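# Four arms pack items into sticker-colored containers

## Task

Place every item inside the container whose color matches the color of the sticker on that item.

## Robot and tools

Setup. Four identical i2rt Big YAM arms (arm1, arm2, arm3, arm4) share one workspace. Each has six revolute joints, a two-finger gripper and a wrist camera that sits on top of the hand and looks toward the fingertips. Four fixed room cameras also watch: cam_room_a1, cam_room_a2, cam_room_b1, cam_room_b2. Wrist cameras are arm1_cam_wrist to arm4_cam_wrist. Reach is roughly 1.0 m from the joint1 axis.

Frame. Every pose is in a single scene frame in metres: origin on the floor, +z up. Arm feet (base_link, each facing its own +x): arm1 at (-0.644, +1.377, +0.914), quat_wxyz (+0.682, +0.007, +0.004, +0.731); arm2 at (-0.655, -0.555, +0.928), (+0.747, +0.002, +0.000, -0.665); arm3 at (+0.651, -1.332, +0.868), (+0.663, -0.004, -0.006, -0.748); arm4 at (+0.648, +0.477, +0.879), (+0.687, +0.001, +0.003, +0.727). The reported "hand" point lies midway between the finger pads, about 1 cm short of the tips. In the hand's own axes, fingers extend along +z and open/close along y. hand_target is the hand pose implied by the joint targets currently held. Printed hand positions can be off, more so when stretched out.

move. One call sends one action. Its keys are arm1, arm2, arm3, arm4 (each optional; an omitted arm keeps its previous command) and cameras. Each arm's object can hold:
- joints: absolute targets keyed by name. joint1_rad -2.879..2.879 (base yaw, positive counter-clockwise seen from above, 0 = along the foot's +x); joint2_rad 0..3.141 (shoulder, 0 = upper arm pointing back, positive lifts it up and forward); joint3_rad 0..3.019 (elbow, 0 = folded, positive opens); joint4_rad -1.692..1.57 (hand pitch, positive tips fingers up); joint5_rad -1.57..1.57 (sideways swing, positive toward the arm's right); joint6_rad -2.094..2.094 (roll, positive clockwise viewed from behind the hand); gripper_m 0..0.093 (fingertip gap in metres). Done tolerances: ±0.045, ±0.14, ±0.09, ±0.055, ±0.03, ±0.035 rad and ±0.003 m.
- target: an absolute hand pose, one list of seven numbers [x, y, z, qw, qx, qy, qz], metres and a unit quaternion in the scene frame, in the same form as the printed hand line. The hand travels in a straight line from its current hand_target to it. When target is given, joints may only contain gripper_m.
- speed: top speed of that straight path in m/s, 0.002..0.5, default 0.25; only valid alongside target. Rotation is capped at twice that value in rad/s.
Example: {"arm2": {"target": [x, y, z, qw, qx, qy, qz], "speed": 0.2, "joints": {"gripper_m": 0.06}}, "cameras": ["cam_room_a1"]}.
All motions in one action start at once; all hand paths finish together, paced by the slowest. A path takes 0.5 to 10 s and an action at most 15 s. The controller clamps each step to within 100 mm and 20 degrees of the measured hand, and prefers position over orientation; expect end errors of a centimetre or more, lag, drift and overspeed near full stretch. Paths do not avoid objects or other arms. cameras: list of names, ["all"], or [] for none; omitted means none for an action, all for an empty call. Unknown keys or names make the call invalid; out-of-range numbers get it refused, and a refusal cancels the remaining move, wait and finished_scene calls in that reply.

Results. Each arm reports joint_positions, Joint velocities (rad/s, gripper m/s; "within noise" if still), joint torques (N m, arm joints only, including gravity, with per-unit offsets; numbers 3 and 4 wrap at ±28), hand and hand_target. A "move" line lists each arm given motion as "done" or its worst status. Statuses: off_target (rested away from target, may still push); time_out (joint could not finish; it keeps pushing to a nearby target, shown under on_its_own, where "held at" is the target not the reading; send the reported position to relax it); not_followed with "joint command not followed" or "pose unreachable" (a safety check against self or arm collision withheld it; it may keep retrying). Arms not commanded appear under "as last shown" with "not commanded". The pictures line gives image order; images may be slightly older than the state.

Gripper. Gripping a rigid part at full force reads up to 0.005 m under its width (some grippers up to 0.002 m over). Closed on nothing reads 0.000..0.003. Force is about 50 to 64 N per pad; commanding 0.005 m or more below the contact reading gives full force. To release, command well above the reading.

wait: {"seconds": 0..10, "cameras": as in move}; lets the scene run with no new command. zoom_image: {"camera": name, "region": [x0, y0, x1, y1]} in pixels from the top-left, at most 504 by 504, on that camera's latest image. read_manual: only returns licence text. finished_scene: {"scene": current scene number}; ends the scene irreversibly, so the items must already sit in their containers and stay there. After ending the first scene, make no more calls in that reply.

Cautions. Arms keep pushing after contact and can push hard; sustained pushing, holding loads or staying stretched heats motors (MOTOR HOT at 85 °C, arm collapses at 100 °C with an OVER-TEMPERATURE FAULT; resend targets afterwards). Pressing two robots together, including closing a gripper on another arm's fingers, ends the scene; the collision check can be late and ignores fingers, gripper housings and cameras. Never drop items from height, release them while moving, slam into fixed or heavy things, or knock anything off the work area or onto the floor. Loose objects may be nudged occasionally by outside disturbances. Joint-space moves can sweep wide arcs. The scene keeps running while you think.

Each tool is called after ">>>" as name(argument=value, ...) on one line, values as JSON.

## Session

>>> move()

Scene clock: 0.00 s.
Joint torques (N m): no reading
Motor temperatures (°C): arm1=[20 23 26 23 21 21 21] | arm2=[23 24 25 22 22 20 23] | arm3=[24 23 23 23 24 23 23] | arm4=[22 22 23 22 24 21 24]
Heat: arm1: hottest joint3_rad 26 °C; arm2: hottest joint3_rad 25 °C; arm3: hottest joint1_rad 24 °C; arm4: hottest joint5_rad 24 °C.
Joint velocities: within noise
arm1.joint_positions: joint1_rad=+0.263 joint2_rad=+0.541 joint3_rad=+1.448 joint4_rad=-1.274 joint5_rad=+0.156 joint6_rad=+0.460 gripper_m=+0.09396
arm1.joint_status: not commanded
arm1.hand: x=-0.6726 y=+1.5709 z=+1.5115 quat_wxyz=(-0.269, +0.505, -0.648, -0.503) (m; scene frame)
arm1.hand_target: x=-0.6710 y=+1.5670 z=+1.5236 quat_wxyz=(-0.273, +0.499, -0.642, -0.514) (m; scene frame)
arm1.hand_status: not commanded
arm2.joint_positions: joint1_rad=+0.198 joint2_rad=+0.259 joint3_rad=+1.632 joint4_rad=-1.245 joint5_rad=-0.167 joint6_rad=+0.724 gripper_m=+0.09396
arm2.joint_status: not commanded
arm2.hand: x=-0.6318 y=-0.5412 z=+1.6271 quat_wxyz=(-0.736, -0.518, -0.413, +0.142) (m; scene frame)
arm2.hand_target: x=-0.6338 y=-0.5350 z=+1.6303 quat_wxyz=(-0.741, -0.512, -0.410, +0.144) (m; scene frame)
arm2.hand_status: not commanded
arm3.joint_positions: joint1_rad=-0.202 joint2_rad=+0.522 joint3_rad=+1.369 joint4_rad=-1.376 joint5_rad=-0.141 joint6_rad=+0.009 gripper_m=+0.09396
arm3.joint_status: not commanded
arm3.hand: x=+0.6119 y=-1.5148 z=+1.4102 quat_wxyz=(-0.346, -0.682, -0.528, +0.369) (m; scene frame)
arm3.hand_target: x=+0.6127 y=-1.5121 z=+1.4202 quat_wxyz=(-0.352, -0.676, -0.525, +0.378) (m; scene frame)
arm3.hand_status: not commanded
arm4.joint_positions: joint1_rad=+0.128 joint2_rad=+0.492 joint3_rad=+1.422 joint4_rad=-1.388 joint5_rad=-0.180 joint6_rad=-0.624 gripper_m=+0.09396
arm4.joint_status: not commanded
arm4.hand: x=+0.5895 y=+0.6391 z=+1.4459 quat_wxyz=(-0.401, +0.802, -0.272, -0.348) (m; scene frame)
arm4.hand_target: x=+0.5903 y=+0.6352 z=+1.4556 quat_wxyz=(-0.410, +0.797, -0.269, -0.353) (m; scene frame)
arm4.hand_status: not commanded
pictures: arm1_cam_wrist, arm2_cam_wrist, arm3_cam_wrist, arm4_cam_wrist, cam_room_a1, cam_room_a2, cam_room_b1, cam_room_b2
Images, in order (width x height): arm1_cam_wrist 672x504, arm2_cam_wrist 672x504, arm3_cam_wrist 672x504, arm4_cam_wrist 672x504, cam_room_a1 672x504, cam_room_a2 672x504, cam_room_b1 672x504, cam_room_b2 672x504.

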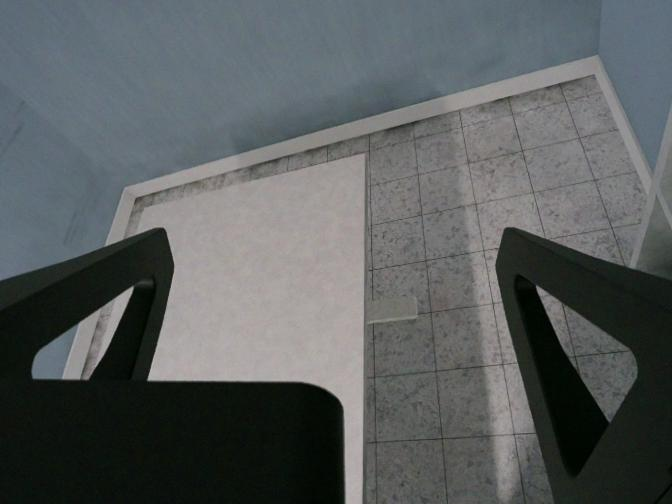

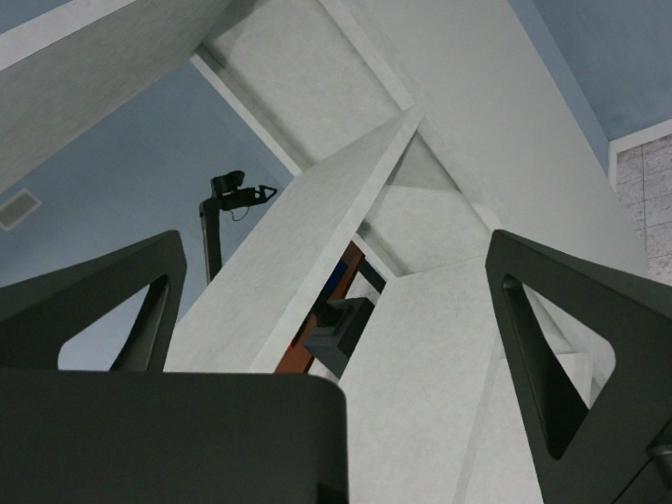

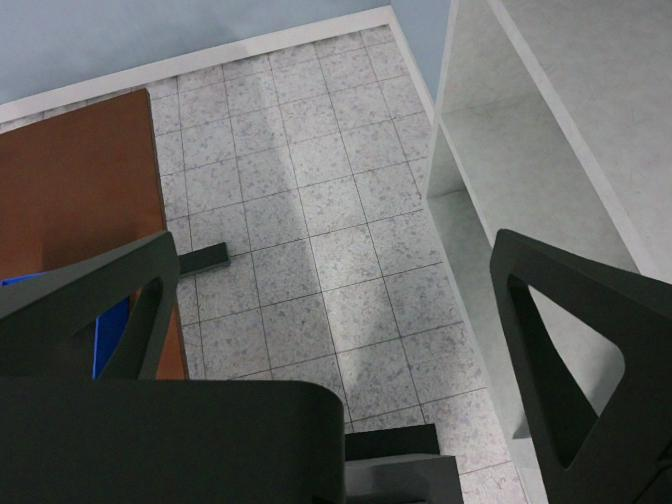

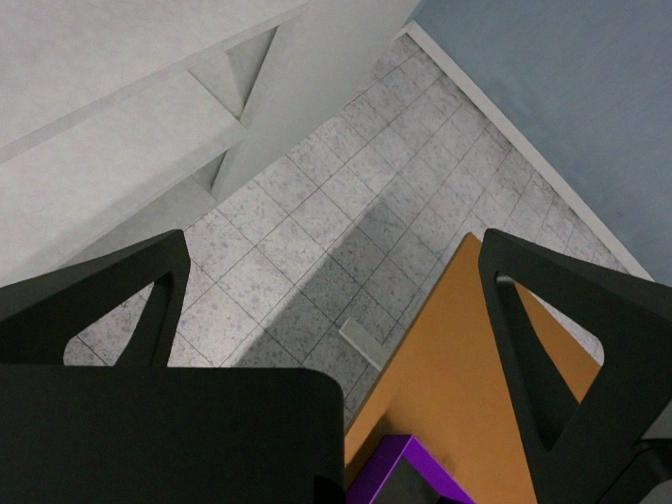

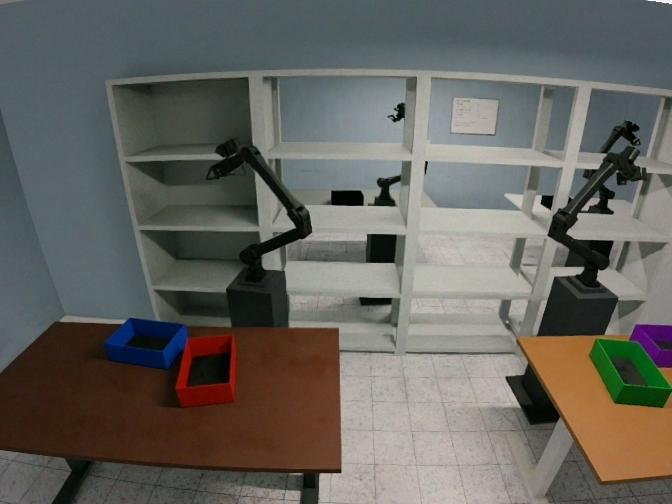

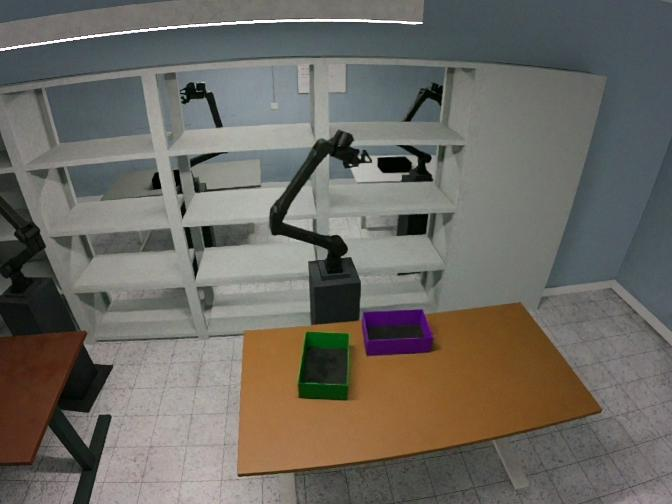

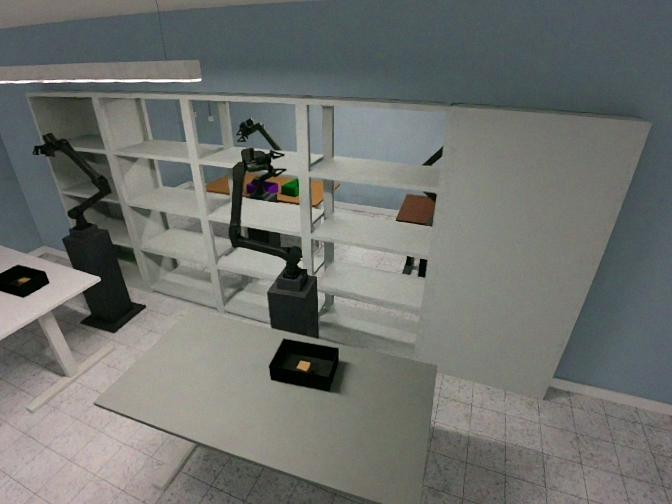

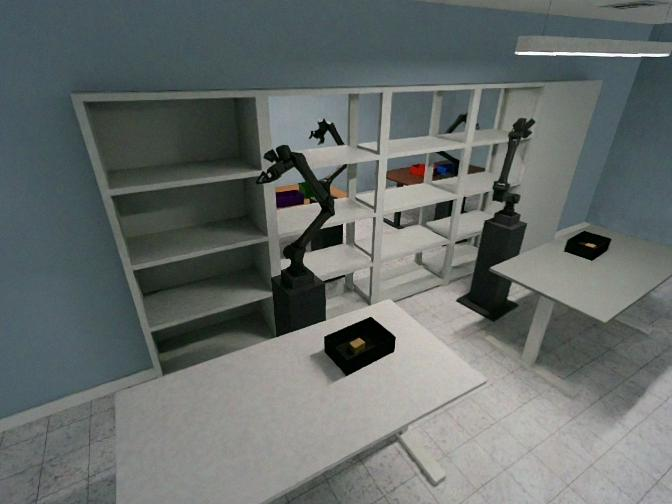

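>>> move(arm1={"joints":{"joint1_rad":1.4,"joint2_rad":0.53,"joint3_rad":1.4,"joint4_rad":-1.4,"joint5_rad":0,"joint6_rad":0}}, arm2={"joints":{"joint1_rad":-1.7,"joint2_rad":0.53,"joint3_rad":1.4,"joint4_rad":-1.4,"joint5_rad":0,"joint6_rad":0}}, arm3={"joints":{"joint1_rad":1.69,"joint2_rad":0.53,"joint3_rad":1.4,"joint4_rad":-1.4,"joint5_rad":0,"joint6_rad":0}}, arm4={"joints":{"joint1_rad":-1.63,"joint2_rad":0.53,"joint3_rad":1.4,"joint4_rad":-1.4,"joint5_rad":0,"joint6_rad":0}}, cameras=["arm1_cam_wrist","arm2_cam_wrist","arm3_cam_wrist","arm4_cam_wrist"])

Scene clock: 8.50 s.
Joint torques (N m): arm1=[-1.08 4.78 9.16 1.31 0 -0.05] | arm2=[0.32 2.67 10.55 1.85 0.03 -0.08] | arm3=[2.08 4.13 10.06 1.39 0.05 -0.12] | arm4=[0.79 3.78 6.86 0.99 0.11 0.14]
Motor temperatures (°C): arm1=[20 23 27 23 21 21 21] | arm2=[23 24 26 22 22 20 23] | arm3=[24 23 24 23 24 23 23] | arm4=[22 22 24 22 24 21 24]
Heat: arm1: hottest joint3_rad 27 °C; arm2: hottest joint3_rad 26 °C; arm3: hottest joint1_rad 24 °C; arm4: hottest joint3_rad 24 °C.
move: arm1 done; arm2 done; arm3 done; arm4 done
Joint velocities: within noise
arm1.joint_positions: joint1_rad=+1.393 joint2_rad=+0.535 joint3_rad=+1.393 joint4_rad=-1.391 joint5_rad=+0.000 joint6_rad=+0.008 gripper_m=+0.09398
arm1.joint_status: all done
arm1.hand: x=-0.8281 y=+1.3976 z=+1.4619 quat_wxyz=(-0.026, +0.863, -0.050, -0.502) (m; scene frame)
arm1.hand_target: x=-0.8239 y=+1.3957 z=+1.4641 quat_wxyz=(-0.026, +0.863, -0.044, -0.503) (m; scene frame)
arm1.hand_status: not commanded
arm2.joint_positions: joint1_rad=-1.695 joint2_rad=+0.525 joint3_rad=+1.379 joint4_rad=-1.386 joint5_rad=-0.001 joint6_rad=+0.014 gripper_m=+0.09400
arm2.joint_status: all done
arm2.hand: x=-0.8491 y=-0.5554 z=+1.4691 quat_wxyz=(-0.001, -0.868, +0.008, +0.496) (m; scene frame)
arm2.hand_target: x=-0.8458 y=-0.5542 z=+1.4749 quat_wxyz=(+0.005, -0.868, +0.004, +0.496) (m; scene frame)
arm2.hand_status: not commanded
arm3.joint_positions: joint1_rad=+1.679 joint2_rad=+0.522 joint3_rad=+1.369 joint4_rad=-1.392 joint5_rad=+0.000 joint6_rad=+0.007 gripper_m=+0.09398
arm3.joint_status: all done
arm3.hand: x=+0.8426 y=-1.3271 z=+1.4034 quat_wxyz=(-0.491, -0.005, -0.871, +0.007) (m; scene frame)
arm3.hand_target: x=+0.8401 y=-1.3249 z=+1.4148 quat_wxyz=(-0.498, +0.003, -0.867, +0.007) (m; scene frame)
arm3.hand_status: not commanded
arm4.joint_positions: joint1_rad=-1.626 joint2_rad=+0.528 joint3_rad=+1.398 joint4_rad=-1.388 joint5_rad=-0.001 joint6_rad=-0.013 gripper_m=+0.09399
arm4.joint_status: all done
arm4.hand: x=+0.8413 y=+0.4792 z=+1.4272 quat_wxyz=(-0.500, +0.007, -0.866, +0.004) (m; scene frame)
arm4.hand_target: x=+0.8403 y=+0.4782 z=+1.4253 quat_wxyz=(-0.495, +0.000, -0.869, +0.002) (m; scene frame)
arm4.hand_status: not commanded
pictures: arm1_cam_wrist, arm2_cam_wrist, arm3_cam_wrist, arm4_cam_wrist
Images, in order (width x height): arm1_cam_wrist 672x504, arm2_cam_wrist 672x504, arm3_cam_wrist 672x504, arm4_cam_wrist 672x504.

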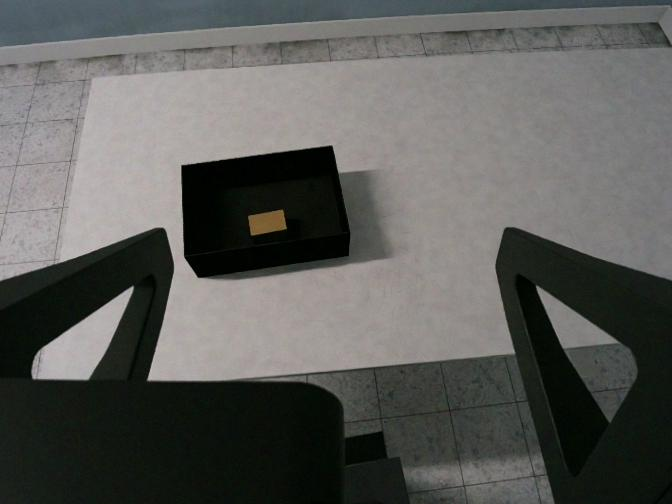

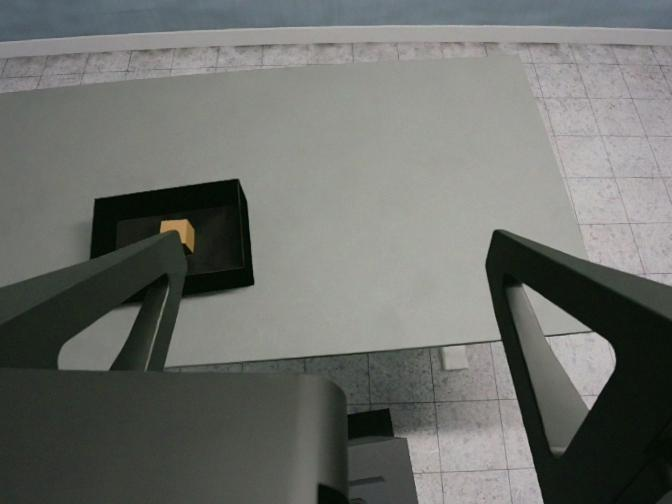

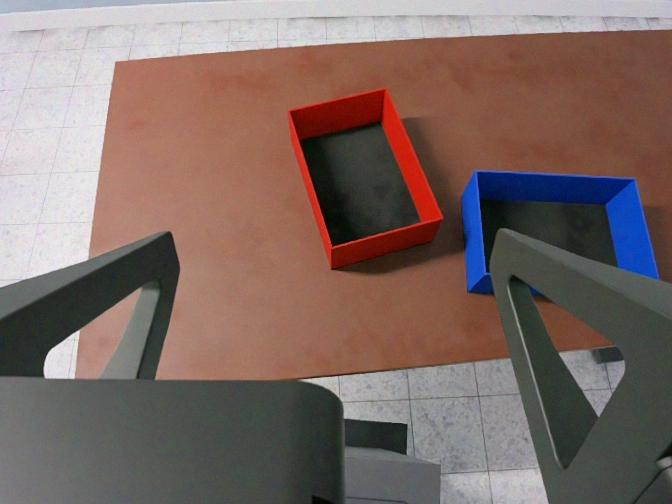

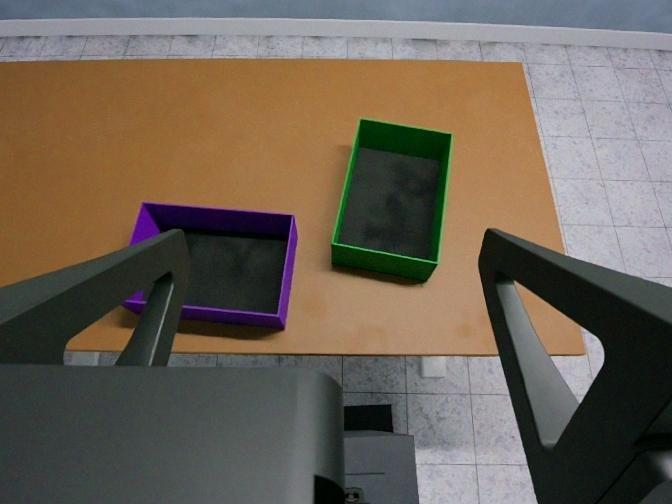

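>>> move(arm1={"joints":{"joint1_rad":1.646}}, arm2={"joints":{"joint1_rad":-1.13}}, arm3={"joints":{"joint1_rad":-1.96,"joint4_rad":-1.0}}, arm4={"joints":{"joint1_rad":0.97,"joint4_rad":-1.0}})

>>> move(arm1={"target":[-1.17,1.3,1.05,0,-0.9976,-0.0698,0],"speed":0.3}, arm2={"target":[-1.175,-0.875,1.05,0,-0.962,-0.273,0],"speed":0.3}, cameras=["arm1_cam_wrist","arm2_cam_wrist"])

Scene clock: 36.47 s.
Joint torques (N m): arm1=[-1.67 4.78 9.05 1.52 -0.02 -0.04] | arm2=[1.2 2.61 10.52 1.87 0.03 -0.07] | arm3=[0.56 3.84 10.26 2.65 0 -0.11] | arm4=[0.91 3.72 6.9 2.18 0.13 0.16]
Motor temperatures (°C): arm1=[20 23 28 23 21 21 21] | arm2=[23 24 28 22 22 20 23] | arm3=[24 23 27 23 24 23 23] | arm4=[22 22 27 22 24 21 24]
Heat: arm1: hottest joint3_rad 28 °C; arm2: hottest joint3_rad 28 °C; arm3: hottest joint3_rad 27 °C; arm4: hottest joint3_rad 27 °C.
move: arm1 done; arm2 done; arm3 done; arm4 done
Joint velocities: within noise
arm1.joint_positions: joint1_rad=+1.639 joint2_rad=+0.535 joint3_rad=+1.393 joint4_rad=-1.391 joint5_rad=+0.000 joint6_rad=+0.007 gripper_m=+0.09398
arm1.joint_status: all done
arm1.hand: x=-0.8276 y=+1.3499 z=+1.4618 quat_wxyz=(+0.034, +0.863, +0.057, -0.502) (m; scene frame)
arm1.hand_target: x=-0.8230 y=+1.3491 z=+1.4640 quat_wxyz=(+0.034, +0.861, +0.063, -0.503) (m; scene frame)
arm1.hand_status: not commanded
arm2.joint_positions: joint1_rad=-1.135 joint2_rad=+0.525 joint3_rad=+1.379 joint4_rad=-1.386 joint5_rad=-0.001 joint6_rad=+0.014 gripper_m=+0.09400
arm2.joint_status: all done
arm2.hand: x=-0.8205 y=-0.6581 z=+1.4689 quat_wxyz=(-0.138, -0.837, -0.232, +0.475) (m; scene frame)
arm2.hand_target: x=-0.8173 y=-0.6571 z=+1.4747 quat_wxyz=(-0.136, -0.835, -0.240, +0.477) (m; scene frame)
arm2.hand_status: not commanded
arm3.joint_positions: joint1_rad=-1.949 joint2_rad=+0.522 joint3_rad=+1.369 joint4_rad=-1.018 joint5_rad=+0.000 joint6_rad=+0.006 gripper_m=+0.09402
arm3.joint_status: all done
arm3.hand: x=+0.4529 y=-1.2151 z=+1.4878 quat_wxyz=(+0.152, -0.742, +0.195, +0.623) (m; scene frame)
arm3.hand_target: x=+0.4568 y=-1.2141 z=+1.5060 quat_wxyz=(+0.162, -0.729, +0.194, +0.637) (m; scene frame)
arm3.hand_status: not commanded
arm4.joint_positions: joint1_rad=+0.966 joint2_rad=+0.528 joint3_rad=+1.398 joint4_rad=-1.021 joint5_rad=-0.001 joint6_rad=-0.013 gripper_m=+0.09402
arm4.joint_status: all done
arm4.hand: x=+0.4627 y=+0.5948 z=+1.5143 quat_wxyz=(-0.178, +0.730, -0.202, -0.628) (m; scene frame)
arm4.hand_target: x=+0.4614 y=+0.5949 z=+1.5200 quat_wxyz=(-0.176, +0.723, -0.204, -0.637) (m; scene frame)
arm4.hand_status: not commanded
pictures: none

Scene clock: 39.30 s.
Joint torques (N m): arm1=[-1.2 -14.97 14.75 0.05 -0.11 0.01] | arm2=[0.62 -21.25 14.76 0.1 -0.03 -0.07] | arm3=[0.38 3.72 10.32 2.58 -0.01 -0.12] | arm4=[0.91 3.66 6.99 2.22 0.1 0.17]
Motor temperatures (°C): arm1=[20 23 28 23 21 21 21] | arm2=[23 24 28 22 22 20 23] | arm3=[24 23 27 23 24 23 23] | arm4=[22 22 27 22 24 21 24]
Heat: arm1: hottest joint3_rad 28 °C; arm2: hottest joint3_rad 28 °C; arm3: hottest joint3_rad 27 °C; arm4: hottest joint3_rad 27 °C.
move: arm1 off_target; arm2 off_target
Joint velocities: within noise
arm1.joint_positions: joint1_rad=+1.639 joint2_rad=+1.802 joint3_rad=+1.443 joint4_rad=-1.285 joint5_rad=-0.003 joint6_rad=+0.007 gripper_m=+0.09398
arm1.joint_status: not commanded
arm1.hand: x=-1.1514 y=+1.3067 z=+1.0239 quat_wxyz=(-0.003, +0.997, +0.065, +0.029) (m; scene frame)
arm1.hand_target: x=-1.1685 y=+1.3002 z=+1.0501 quat_wxyz=(+0.000, +0.998, +0.070, +0.000) (m; scene frame)
arm1.hand_status: off_target (0.033 m and 3.4 deg from the pose sent, 0.538 m and 60.3 deg at the start)
arm2.joint_positions: joint1_rad=-1.135 joint2_rad=+1.972 joint3_rad=+1.715 joint4_rad=-1.345 joint5_rad=-0.001 joint6_rad=+0.012 gripper_m=+0.09400
arm2.joint_status: not commanded
arm2.hand: x=-1.1610 y=-0.8671 z=+1.0337 quat_wxyz=(+0.005, -0.964, -0.267, -0.017) (m; scene frame)
arm2.hand_target: x=-1.1742 y=-0.8745 z=+1.0501 quat_wxyz=(+0.000, -0.962, -0.273, +0.000) (m; scene frame)
arm2.hand_status: off_target (0.023 m and 2.1 deg from the pose sent, 0.590 m and 59.3 deg at the start)
arm3, arm4: as last shown
pictures: arm1_cam_wrist, arm2_cam_wrist
Images, in order (width x height): arm1_cam_wrist 672x504, arm2_cam_wrist 672x504.

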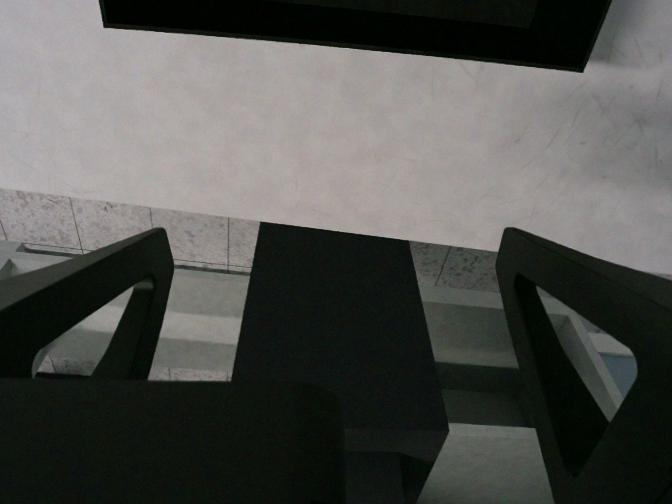

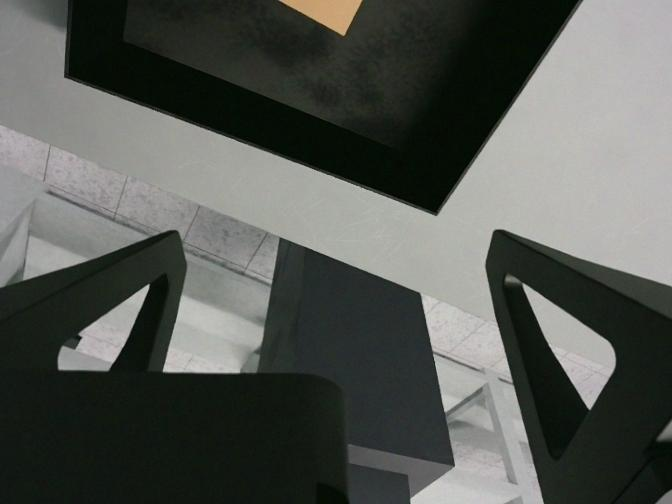

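>>> move(arm1={"target":[-1.15,1.3,1.07,-0.018,-0.9636,-0.0674,0.2582],"speed":0.3}, arm2={"target":[-1.155,-0.863,1.06,-0.0707,-0.9292,-0.2637,0.249],"speed":0.3}, cameras=["arm1_cam_wrist","arm2_cam_wrist"])

Scene clock: 45.90 s.
Joint torques (N m): arm1=[-0.85 -10.52 10.93 2.02 0.12 0.04] | arm2=[0.73 -18.2 9.63 2.48 -0.06 -0.06] | arm3=[0.56 3.72 10.29 2.66 -0.01 -0.12] | arm4=[1.2 4.01 7.02 2.17 0.1 0.15]
Motor temperatures (°C): arm1=[20 24 29 23 21 21 21] | arm2=[23 24 29 22 22 20 23] | arm3=[24 23 28 23 24 23 23] | arm4=[22 22 27 22 24 21 24]
Heat: arm1: hottest joint3_rad 29 °C; arm2: hottest joint3_rad 29 °C; arm3: hottest joint3_rad 28 °C; arm4: hottest joint3_rad 27 °C.
move: arm1 off_target; arm2 done
Joint velocities: within noise
arm1.joint_positions: joint1_rad=+1.642 joint2_rad=+1.461 joint3_rad=+1.042 joint4_rad=-0.676 joint5_rad=-0.001 joint6_rad=+0.007 gripper_m=+0.09398
arm1.joint_status: not commanded
arm1.hand: x=-1.1468 y=+1.3062 z=+1.0603 quat_wxyz=(+0.016, +0.968, +0.065, -0.243) (m; scene frame)
arm1.hand_target: x=-1.1499 y=+1.2999 z=+1.0702 quat_wxyz=(+0.018, +0.964, +0.067, -0.258) (m; scene frame)
arm1.hand_status: off_target (0.012 m and 1.9 deg from the pose sent, 0.047 m and 33.3 deg at the start)
arm2.joint_positions: joint1_rad=-1.135 joint2_rad=+1.646 joint3_rad=+1.224 joint4_rad=-0.641 joint5_rad=-0.001 joint6_rad=+0.012 gripper_m=+0.09400
arm2.joint_status: not commanded
arm2.hand: x=-1.1552 y=-0.8636 z=+1.0559 quat_wxyz=(-0.069, -0.933, -0.259, +0.240) (m; scene frame)
arm2.hand_target: x=-1.1550 y=-0.8630 z=+1.0599 quat_wxyz=(-0.070, -0.929, -0.264, +0.249) (m; scene frame)
arm2.hand_status: done (0.004 m and 1.3 deg from the pose sent, 0.027 m and 32.0 deg at the start)
arm3, arm4: as last shown
pictures: arm1_cam_wrist, arm2_cam_wrist
Images, in order (width x height): arm1_cam_wrist 672x504, arm2_cam_wrist 672x504.

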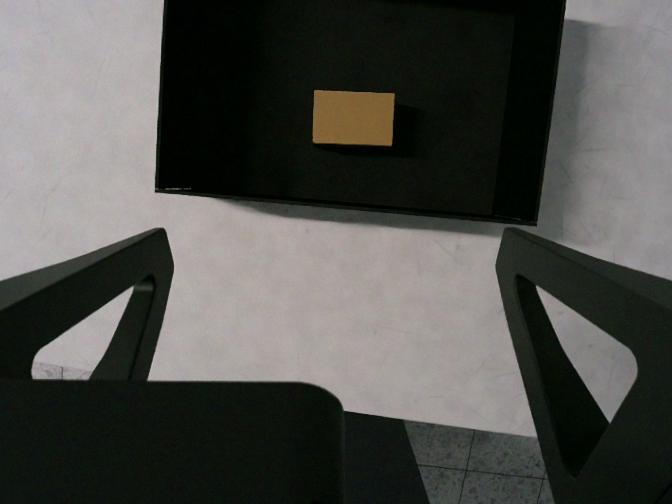

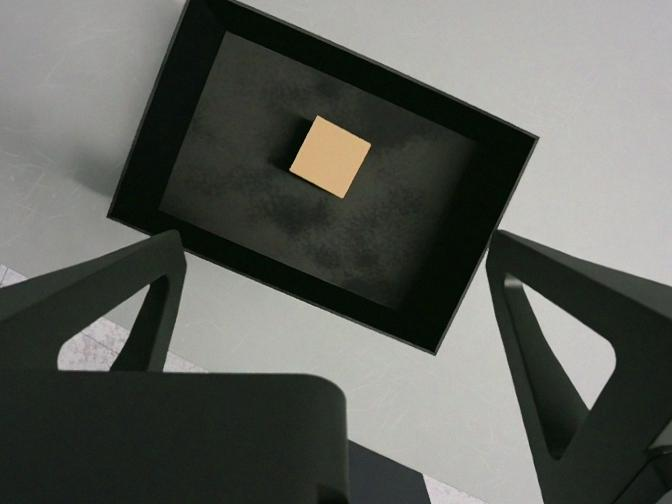

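>>> move(arm1={"joints":{"joint6_rad":1.62}}, cameras=["cam_room_b1","cam_room_b2","cam_room_a1","cam_room_a2"])

>>> zoom_image(camera="cam_room_b2", region=[310, 310, 410, 385])

>>> zoom_image(camera="cam_room_b1", region=[260, 330, 350, 400])

>>> zoom_image(camera="cam_room_b2", region=[555, 220, 625, 270])

>>> zoom_image(camera="cam_room_b1", region=[0, 255, 60, 305])

Scene clock: 80.30 s.
Joint torques (N m): arm1=[-1.38 -10.29 10.54 1.66 0.2 0.07] | arm2=[0.62 -18.32 9.65 2.47 -0.05 -0.06] | arm3=[0.44 3.78 10.29 2.63 0 -0.12] | arm4=[0.85 3.6 6.98 2.18 0.13 0.19]
Motor temperatures (°C): arm1=[20 24 32 23 21 21 21] | arm2=[23 25 31 22 22 20 23] | arm3=[24 23 29 23 24 23 23] | arm4=[22 22 29 22 24 21 24]
Heat: arm1: hottest joint3_rad 32 °C; arm2: hottest joint3_rad 31 °C; arm3: hottest joint3_rad 29 °C; arm4: hottest joint3_rad 29 °C.
move: arm1 done
Joint velocities: within noise
arm1.joint_positions: joint1_rad=+1.642 joint2_rad=+1.461 joint3_rad=+1.042 joint4_rad=-0.676 joint5_rad=+0.000 joint6_rad=+1.612 gripper_m=+0.09400
arm1.joint_status: all done
arm1.hand: x=-1.1468 y=+1.3061 z=+1.0603 quat_wxyz=(+0.185, +0.720, -0.651, -0.157) (m; scene frame)
arm1.hand_target: x=-1.1499 y=+1.3000 z=+1.0702 quat_wxyz=(+0.199, +0.717, -0.647, -0.166) (m; scene frame)
arm1.hand_status: not commanded
arm2, arm3, arm4: as last shown
pictures: cam_room_a1, cam_room_a2, cam_room_b1, cam_room_b2
Images, in order (width x height): cam_room_a1 672x504, cam_room_a2 672x504, cam_room_b1 672x504, cam_room_b2 672x504.

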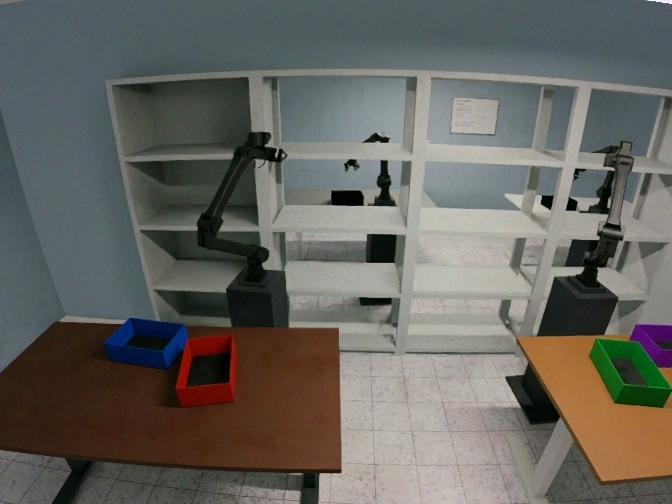

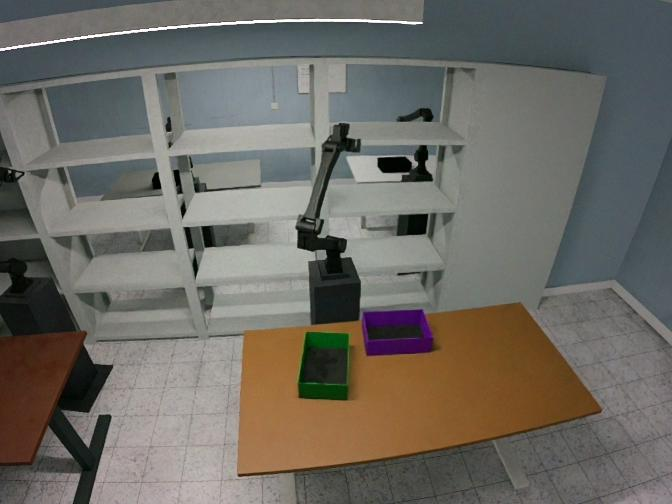

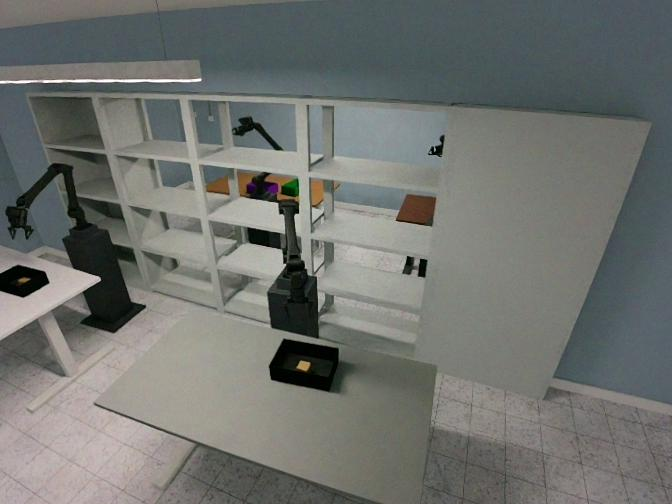

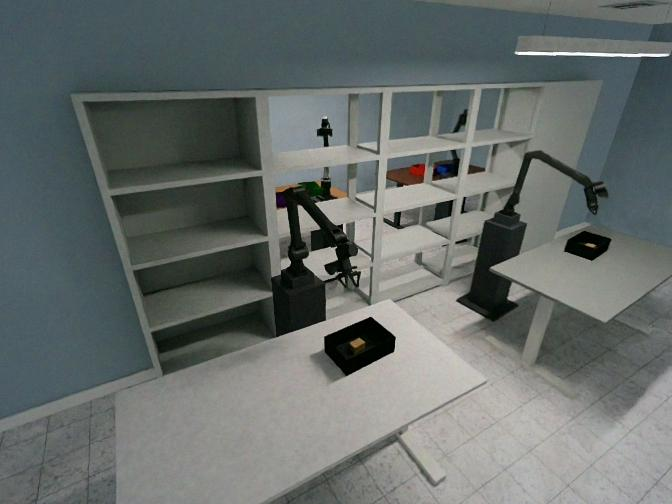

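Scaled by 5.040.

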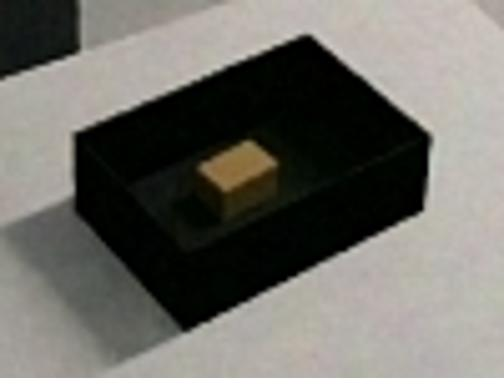

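Scaled by 5.600.

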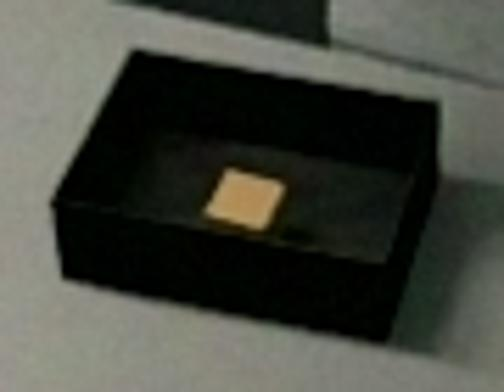

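Scaled by 7.200.

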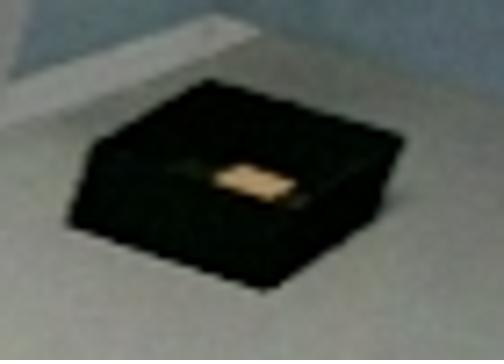

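Scaled by 8.400.

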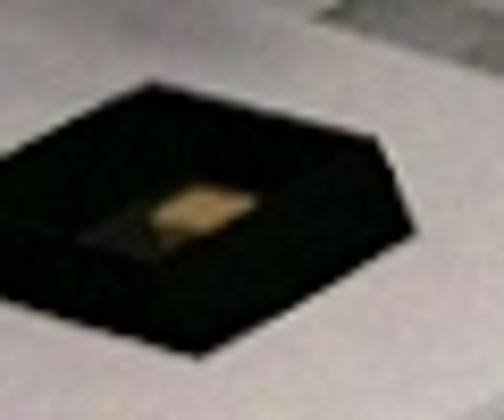

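>>> move(arm1={"target":[-1.235,1.31,0.97,0,-0.7355,0.6775,0],"speed":0.25}, arm2={"target":[-1.203,-0.897,0.97,0,-0.9995,-0.0314,0],"speed":0.25}, cameras=["arm1_cam_wrist","arm2_cam_wrist"])

Scene clock: 87.00 s.
Joint torques (N m): arm1=[-2.9 -15.56 14.22 -0.12 0.12 -0.08] | arm2=[0.91 -20.54 14.54 0.13 -0.13 0.22] | arm3=[0.5 3.9 10.29 2.61 0 -0.12] | arm4=[1.03 3.43 6.95 2.18 0.14 0.13]
Motor temperatures (°C): arm1=[20 25 32 23 21 21 21] | arm2=[23 25 31 22 22 20 23] | arm3=[24 23 30 23 24 23 23] | arm4=[22 22 29 22 24 21 24]
Heat: arm1: hottest joint3_rad 32 °C; arm2: hottest joint3_rad 31 °C; arm3: hottest joint3_rad 30 °C; arm4: hottest joint3_rad 29 °C.
move: arm1 off_target; arm2 off_target
Joint velocities: within noise
arm1.joint_positions: joint1_rad=+1.625 joint2_rad=+2.009 joint3_rad=+1.564 joint4_rad=-1.178 joint5_rad=-0.004 joint6_rad=+1.609 gripper_m=+0.09400
arm1.joint_status: not commanded
arm1.hand: x=-1.2144 y=+1.3061 z=+0.9551 quat_wxyz=(-0.014, +0.736, -0.676, +0.012) (m; scene frame)
arm1.hand_target: x=-1.2339 y=+1.3102 z=+0.9702 quat_wxyz=(+0.000, +0.736, -0.677, +0.000) (m; scene frame)
arm1.hand_status: off_target (0.026 m and 2.2 deg from the pose sent, 0.126 m and 28.1 deg at the start)
arm2.joint_positions: joint1_rad=-1.133 joint2_rad=+2.105 joint3_rad=+1.755 joint4_rad=-1.228 joint5_rad=+0.002 joint6_rad=+0.480 gripper_m=+0.09400
arm2.joint_status: not commanded
arm2.hand: x=-1.1910 y=-0.8869 z=+0.9687 quat_wxyz=(+0.004, -0.999, -0.038, -0.004) (m; scene frame)
arm2.hand_target: x=-1.2025 y=-0.8966 z=+0.9700 quat_wxyz=(+0.000, -1.000, -0.031, +0.001) (m; scene frame)
arm2.hand_status: off_target (0.016 m and 1.0 deg from the pose sent, 0.104 m and 39.6 deg at the start)
arm3, arm4: as last shown
pictures: arm1_cam_wrist, arm2_cam_wrist
Images, in order (width x height): arm1_cam_wrist 672x504, arm2_cam_wrist 672x504.

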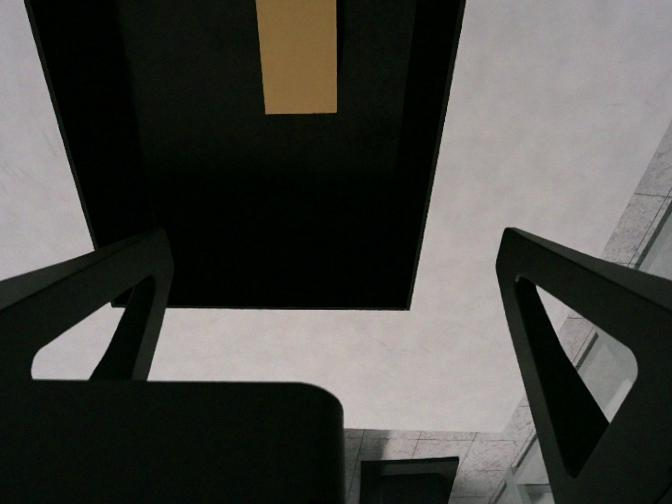

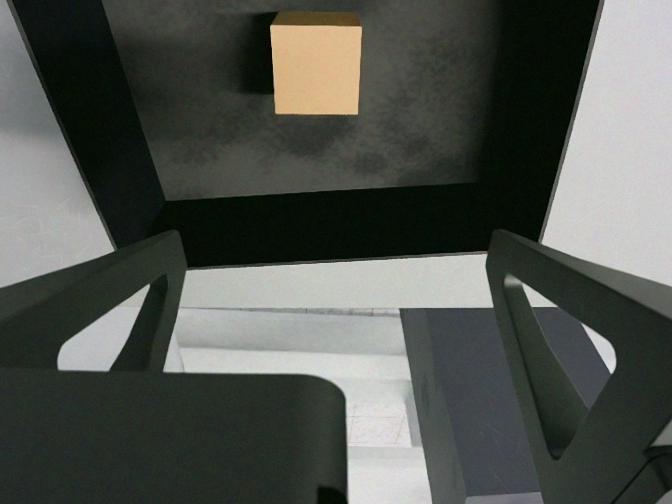

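>>> move(arm1={"target":[-1.243,1.317,0.85,0,-0.7355,0.6775,0],"speed":0.2}, arm2={"target":[-1.194,-0.909,0.85,0,-0.9995,-0.0314,0],"speed":0.2}, cameras=["arm1_cam_wrist","arm2_cam_wrist"])

Scene clock: 100.30 s.
Joint torques (N m): arm1=[-2.08 -17.03 8.95 0.8 0.13 -0.05] | arm2=[1.38 -22.48 9.01 1.2 -0.11 0.21] | arm3=[0.5 3.78 10.33 2.71 0 -0.11] | arm4=[0.91 4.19 7.04 2.25 0.12 0.17]
Motor temperatures (°C): arm1=[20 25 34 23 21 21 21] | arm2=[23 25 31 22 22 20 23] | arm3=[24 23 30 23 24 23 23] | arm4=[22 22 29 22 24 21 24]
Heat: arm1: hottest joint3_rad 34 °C; arm2: hottest joint3_rad 31 °C; arm3: hottest joint3_rad 30 °C; arm4: hottest joint3_rad 29 °C.
move: arm1 done; arm2 off_target
Joint velocities: within noise
arm1.joint_positions: joint1_rad=+1.613 joint2_rad=+2.190 joint3_rad=+1.551 joint4_rad=-0.966 joint5_rad=-0.004 joint6_rad=+1.597 gripper_m=+0.09400
arm1.joint_status: not commanded
arm1.hand: x=-1.2361 y=+1.3112 z=+0.8469 quat_wxyz=(-0.007, +0.736, -0.676, +0.006) (m; scene frame)
arm1.hand_target: x=-1.2429 y=+1.3171 z=+0.8501 quat_wxyz=(+0.000, +0.735, -0.678, +0.000) (m; scene frame)
arm1.hand_status: done (0.010 m and 1.1 deg from the pose sent, 0.110 m and 2.1 deg at the start)
arm2.joint_positions: joint1_rad=-1.113 joint2_rad=+2.259 joint3_rad=+1.723 joint4_rad=-1.023 joint5_rad=+0.002 joint6_rad=+0.504 gripper_m=+0.09400
arm2.joint_status: not commanded
arm2.hand: x=-1.1975 y=-0.9058 z=+0.8627 quat_wxyz=(-0.001, -0.999, -0.036, +0.004) (m; scene frame)
arm2.hand_target: x=-1.1937 y=-0.9088 z=+0.8500 quat_wxyz=(+0.000, -1.000, -0.032, +0.000) (m; scene frame)
arm2.hand_status: off_target (0.014 m and 0.7 deg from the pose sent, 0.121 m and 1.0 deg at the start)
arm3, arm4: as last shown
pictures: arm1_cam_wrist, arm2_cam_wrist
Images, in order (width x height): arm1_cam_wrist 672x504, arm2_cam_wrist 672x504.

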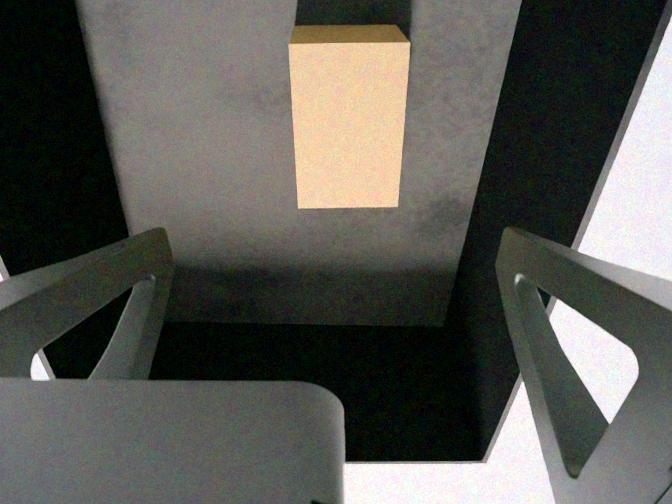

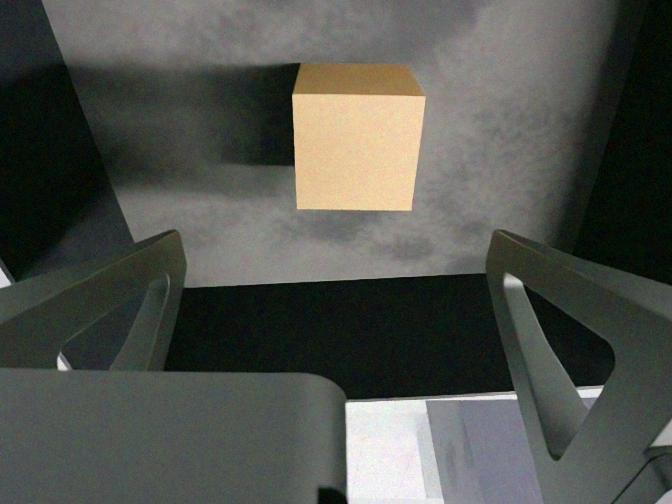

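>>> move(arm1={"target":[-1.236,1.325,0.79,0,-0.7355,0.6775,0],"speed":0.15}, arm2={"target":[-1.183,-0.891,0.785,0,-0.9995,-0.0314,0],"speed":0.15}, cameras=["arm1_cam_wrist","arm2_cam_wrist"])

Scene clock: 107.50 s.
Joint torques (N m): arm1=[-2.78 -16.91 8.14 0.72 0.11 -0.07] | arm2=[0.21 -21.95 7.92 1.22 -0.12 0.07] | arm3=[0.5 3.66 10.28 2.63 0.01 -0.11] | arm4=[1.55 4.01 6.95 2.1 0.11 0.14]
Motor temperatures (°C): arm1=[20 25 33 23 21 21 21] | arm2=[23 25 31 22 22 20 23] | arm3=[24 23 30 23 24 23 23] | arm4=[22 22 29 22 24 21 24]
Heat: arm1: hottest joint3_rad 33 °C; arm2: hottest joint3_rad 31 °C; arm3: hottest joint3_rad 30 °C; arm4: hottest joint3_rad 29 °C.
move: arm1 done; arm2 off_target
Joint velocities: within noise
arm1.joint_positions: joint1_rad=+1.601 joint2_rad=+2.269 joint3_rad=+1.512 joint4_rad=-0.843 joint5_rad=-0.004 joint6_rad=+1.585 gripper_m=+0.09400
arm1.joint_status: not commanded
arm1.hand: x=-1.2305 y=+1.3196 z=+0.7898 quat_wxyz=(-0.005, +0.736, -0.677, +0.005) (m; scene frame)
arm1.hand_target: x=-1.2359 y=+1.3250 z=+0.7900 quat_wxyz=(+0.000, +0.735, -0.678, +0.000) (m; scene frame)
arm1.hand_status: done (0.008 m and 0.8 deg from the pose sent, 0.059 m and 1.1 deg at the start)
arm2.joint_positions: joint1_rad=-1.113 joint2_rad=+2.314 joint3_rad=+1.640 joint4_rad=-0.875 joint5_rad=+0.002 joint6_rad=+0.504 gripper_m=+0.09400
arm2.joint_status: not commanded
arm2.hand: x=-1.1856 y=-0.8979 z=+0.8032 quat_wxyz=(-0.003, -0.999, -0.036, +0.009) (m; scene frame)
arm2.hand_target: x=-1.1826 y=-0.8908 z=+0.7854 quat_wxyz=(+0.000, -1.000, -0.031, +0.000) (m; scene frame)
arm2.hand_status: off_target (0.020 m and 1.2 deg from the pose sent, 0.081 m and 0.7 deg at the start)
arm3, arm4: as last shown
pictures: arm1_cam_wrist, arm2_cam_wrist
Images, in order (width x height): arm1_cam_wrist 672x504, arm2_cam_wrist 672x504.

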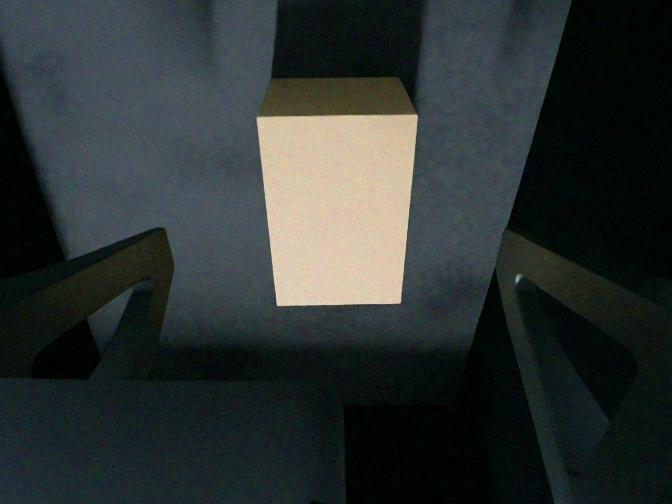

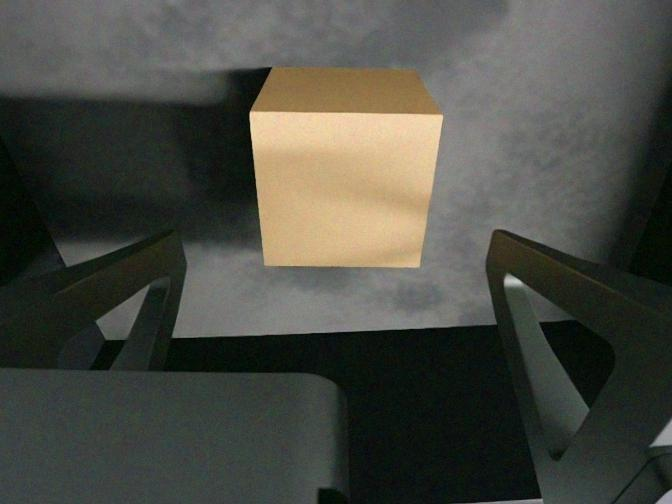

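>>> move(arm1={"target":[-1.236,1.325,0.752,0,-0.7355,0.6775,0],"speed":0.1}, arm2={"target":[-1.184,-0.891,0.745,0,-0.9995,-0.0314,0],"speed":0.1})

>>> move(arm2={"target":[-1.184,-0.891,0.728,0,-0.9995,-0.0314,0],"speed":0.1}, cameras=["arm1_cam_wrist","arm2_cam_wrist"])

Scene clock: 113.03 s.
Joint torques (N m): arm1=[-2.96 -17.61 8.29 0.73 0.15 -0.06] | arm2=[0.15 -21.83 8.81 1.21 -0.12 0.07] | arm3=[0.44 3.84 10.26 2.63 0 -0.11] | arm4=[1.08 3.78 6.97 2.1 0.13 0.21]
Motor temperatures (°C): arm1=[20 25 33 23 21 21 21] | arm2=[23 26 31 22 22 20 23] | arm3=[24 23 30 23 24 23 23] | arm4=[22 22 29 22 24 21 24]
Heat: arm1: hottest joint3_rad 33 °C; arm2: hottest joint3_rad 31 °C; arm3: hottest joint3_rad 30 °C; arm4: hottest joint3_rad 29 °C.
move: arm1 done; arm2 off_target
Joint velocities: within noise
arm1.joint_positions: joint1_rad=+1.601 joint2_rad=+2.334 joint3_rad=+1.512 joint4_rad=-0.781 joint5_rad=-0.004 joint6_rad=+1.585 gripper_m=+0.09400
arm1.joint_status: not commanded
arm1.hand: x=-1.2283 y=+1.3199 z=+0.7527 quat_wxyz=(-0.006, +0.736, -0.677, +0.005) (m; scene frame)
arm1.hand_target: x=-1.2359 y=+1.3250 z=+0.7522 quat_wxyz=(+0.000, +0.735, -0.678, +0.000) (m; scene frame)
arm1.hand_status: done (0.009 m and 0.9 deg from the pose sent, 0.039 m and 0.8 deg at the start)
arm2.joint_positions: joint1_rad=-1.113 joint2_rad=+2.387 joint3_rad=+1.640 joint4_rad=-0.817 joint5_rad=+0.002 joint6_rad=+0.504 gripper_m=+0.09400
arm2.joint_status: not commanded
arm2.hand: x=-1.1806 y=-0.8946 z=+0.7587 quat_wxyz=(+0.001, -0.999, -0.036, +0.002) (m; scene frame)
arm2.hand_target: x=-1.1837 y=-0.8908 z=+0.7453 quat_wxyz=(+0.000, -1.000, -0.031, +0.000) (m; scene frame)
arm2.hand_status: off_target (0.015 m and 0.6 deg from the pose sent, 0.059 m and 1.2 deg at the start)
arm3, arm4: as last shown
pictures: none

Scene clock: 114.03 s.
Joint torques (N m): arm1=[-2.84 -17.14 8.16 0.77 0.16 -0.04] | arm2=[0.03 -21.13 9.33 1.25 -0.12 0.07] | arm3=[0.5 3.72 10.28 2.65 -0.01 -0.12] | arm4=[0.97 4.01 7.08 2.35 0.12 0.15]
Motor temperatures (°C): arm1=[20 25 33 23 21 21 21] | arm2=[23 26 31 22 22 20 23] | arm3=[24 23 30 23 24 23 23] | arm4=[22 22 30 22 24 21 24]
Heat: arm1: hottest joint3_rad 33 °C; arm2: hottest joint3_rad 31 °C; arm3: hottest joint3_rad 30 °C; arm4: hottest joint3_rad 30 °C.
move: arm2 off_target
Joint velocities: within noise
arm1: as last shown
arm2.joint_positions: joint1_rad=-1.113 joint2_rad=+2.411 joint3_rad=+1.640 joint4_rad=-0.793 joint5_rad=+0.002 joint6_rad=+0.504 gripper_m=+0.09400
arm2.joint_status: not commanded
arm2.hand: x=-1.1793 y=-0.8937 z=+0.7443 quat_wxyz=(+0.001, -0.999, -0.036, +0.002) (m; scene frame)
arm2.hand_target: x=-1.1834 y=-0.8907 z=+0.7283 quat_wxyz=(+0.000, -1.000, -0.031, +0.000) (m; scene frame)
arm2.hand_status: off_target (0.017 m and 0.6 deg from the pose sent, 0.031 m and 0.6 deg at the start)
arm3.joint_positions: joint1_rad=-1.949 joint2_rad=+0.522 joint3_rad=+1.369 joint4_rad=-1.018 joint5_rad=+0.000 joint6_rad=+0.006 gripper_m=+0.09402
arm3.joint_status: not commanded
arm3.hand: x=+0.4529 y=-1.2151 z=+1.4878 quat_wxyz=(+0.152, -0.742, +0.195, +0.623) (m; scene frame)
arm3.hand_target: x=+0.4568 y=-1.2141 z=+1.5060 quat_wxyz=(+0.162, -0.729, +0.194, +0.637) (m; scene frame)
arm3.hand_status: not commanded
arm4.joint_positions: joint1_rad=+0.966 joint2_rad=+0.528 joint3_rad=+1.398 joint4_rad=-1.021 joint5_rad=-0.001 joint6_rad=-0.013 gripper_m=+0.09402
arm4.joint_status: not commanded
arm4.hand: x=+0.4627 y=+0.5948 z=+1.5143 quat_wxyz=(-0.178, +0.730, -0.202, -0.628) (m; scene frame)
arm4.hand_target: x=+0.4614 y=+0.5949 z=+1.5200 quat_wxyz=(-0.176, +0.723, -0.204, -0.637) (m; scene frame)
arm4.hand_status: not commanded
pictures: arm1_cam_wrist, arm2_cam_wrist
Images, in order (width x height): arm1_cam_wrist 672x504, arm2_cam_wrist 672x504.

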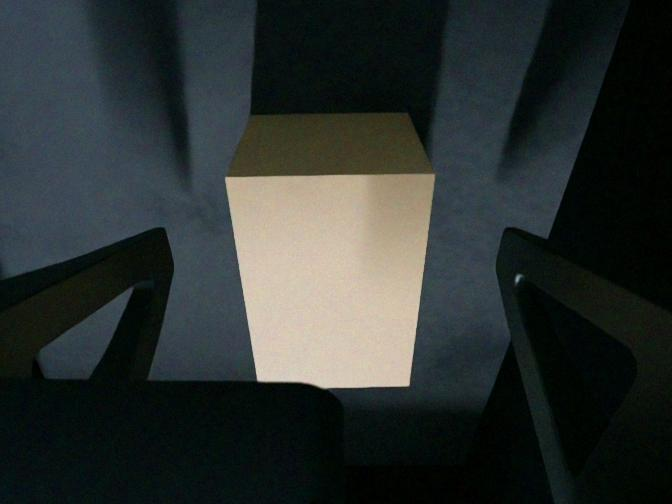

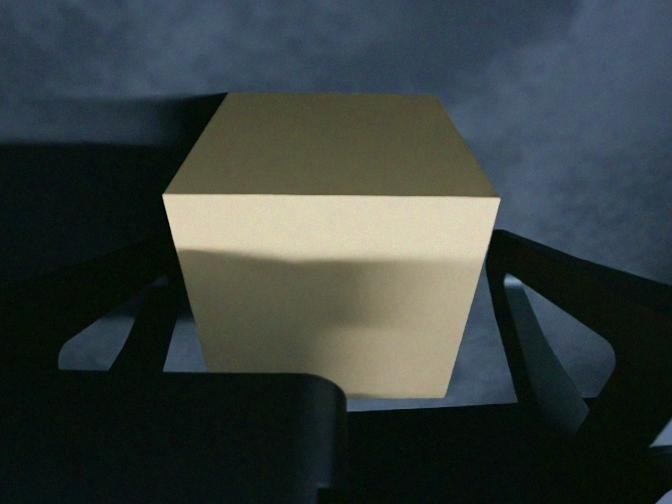

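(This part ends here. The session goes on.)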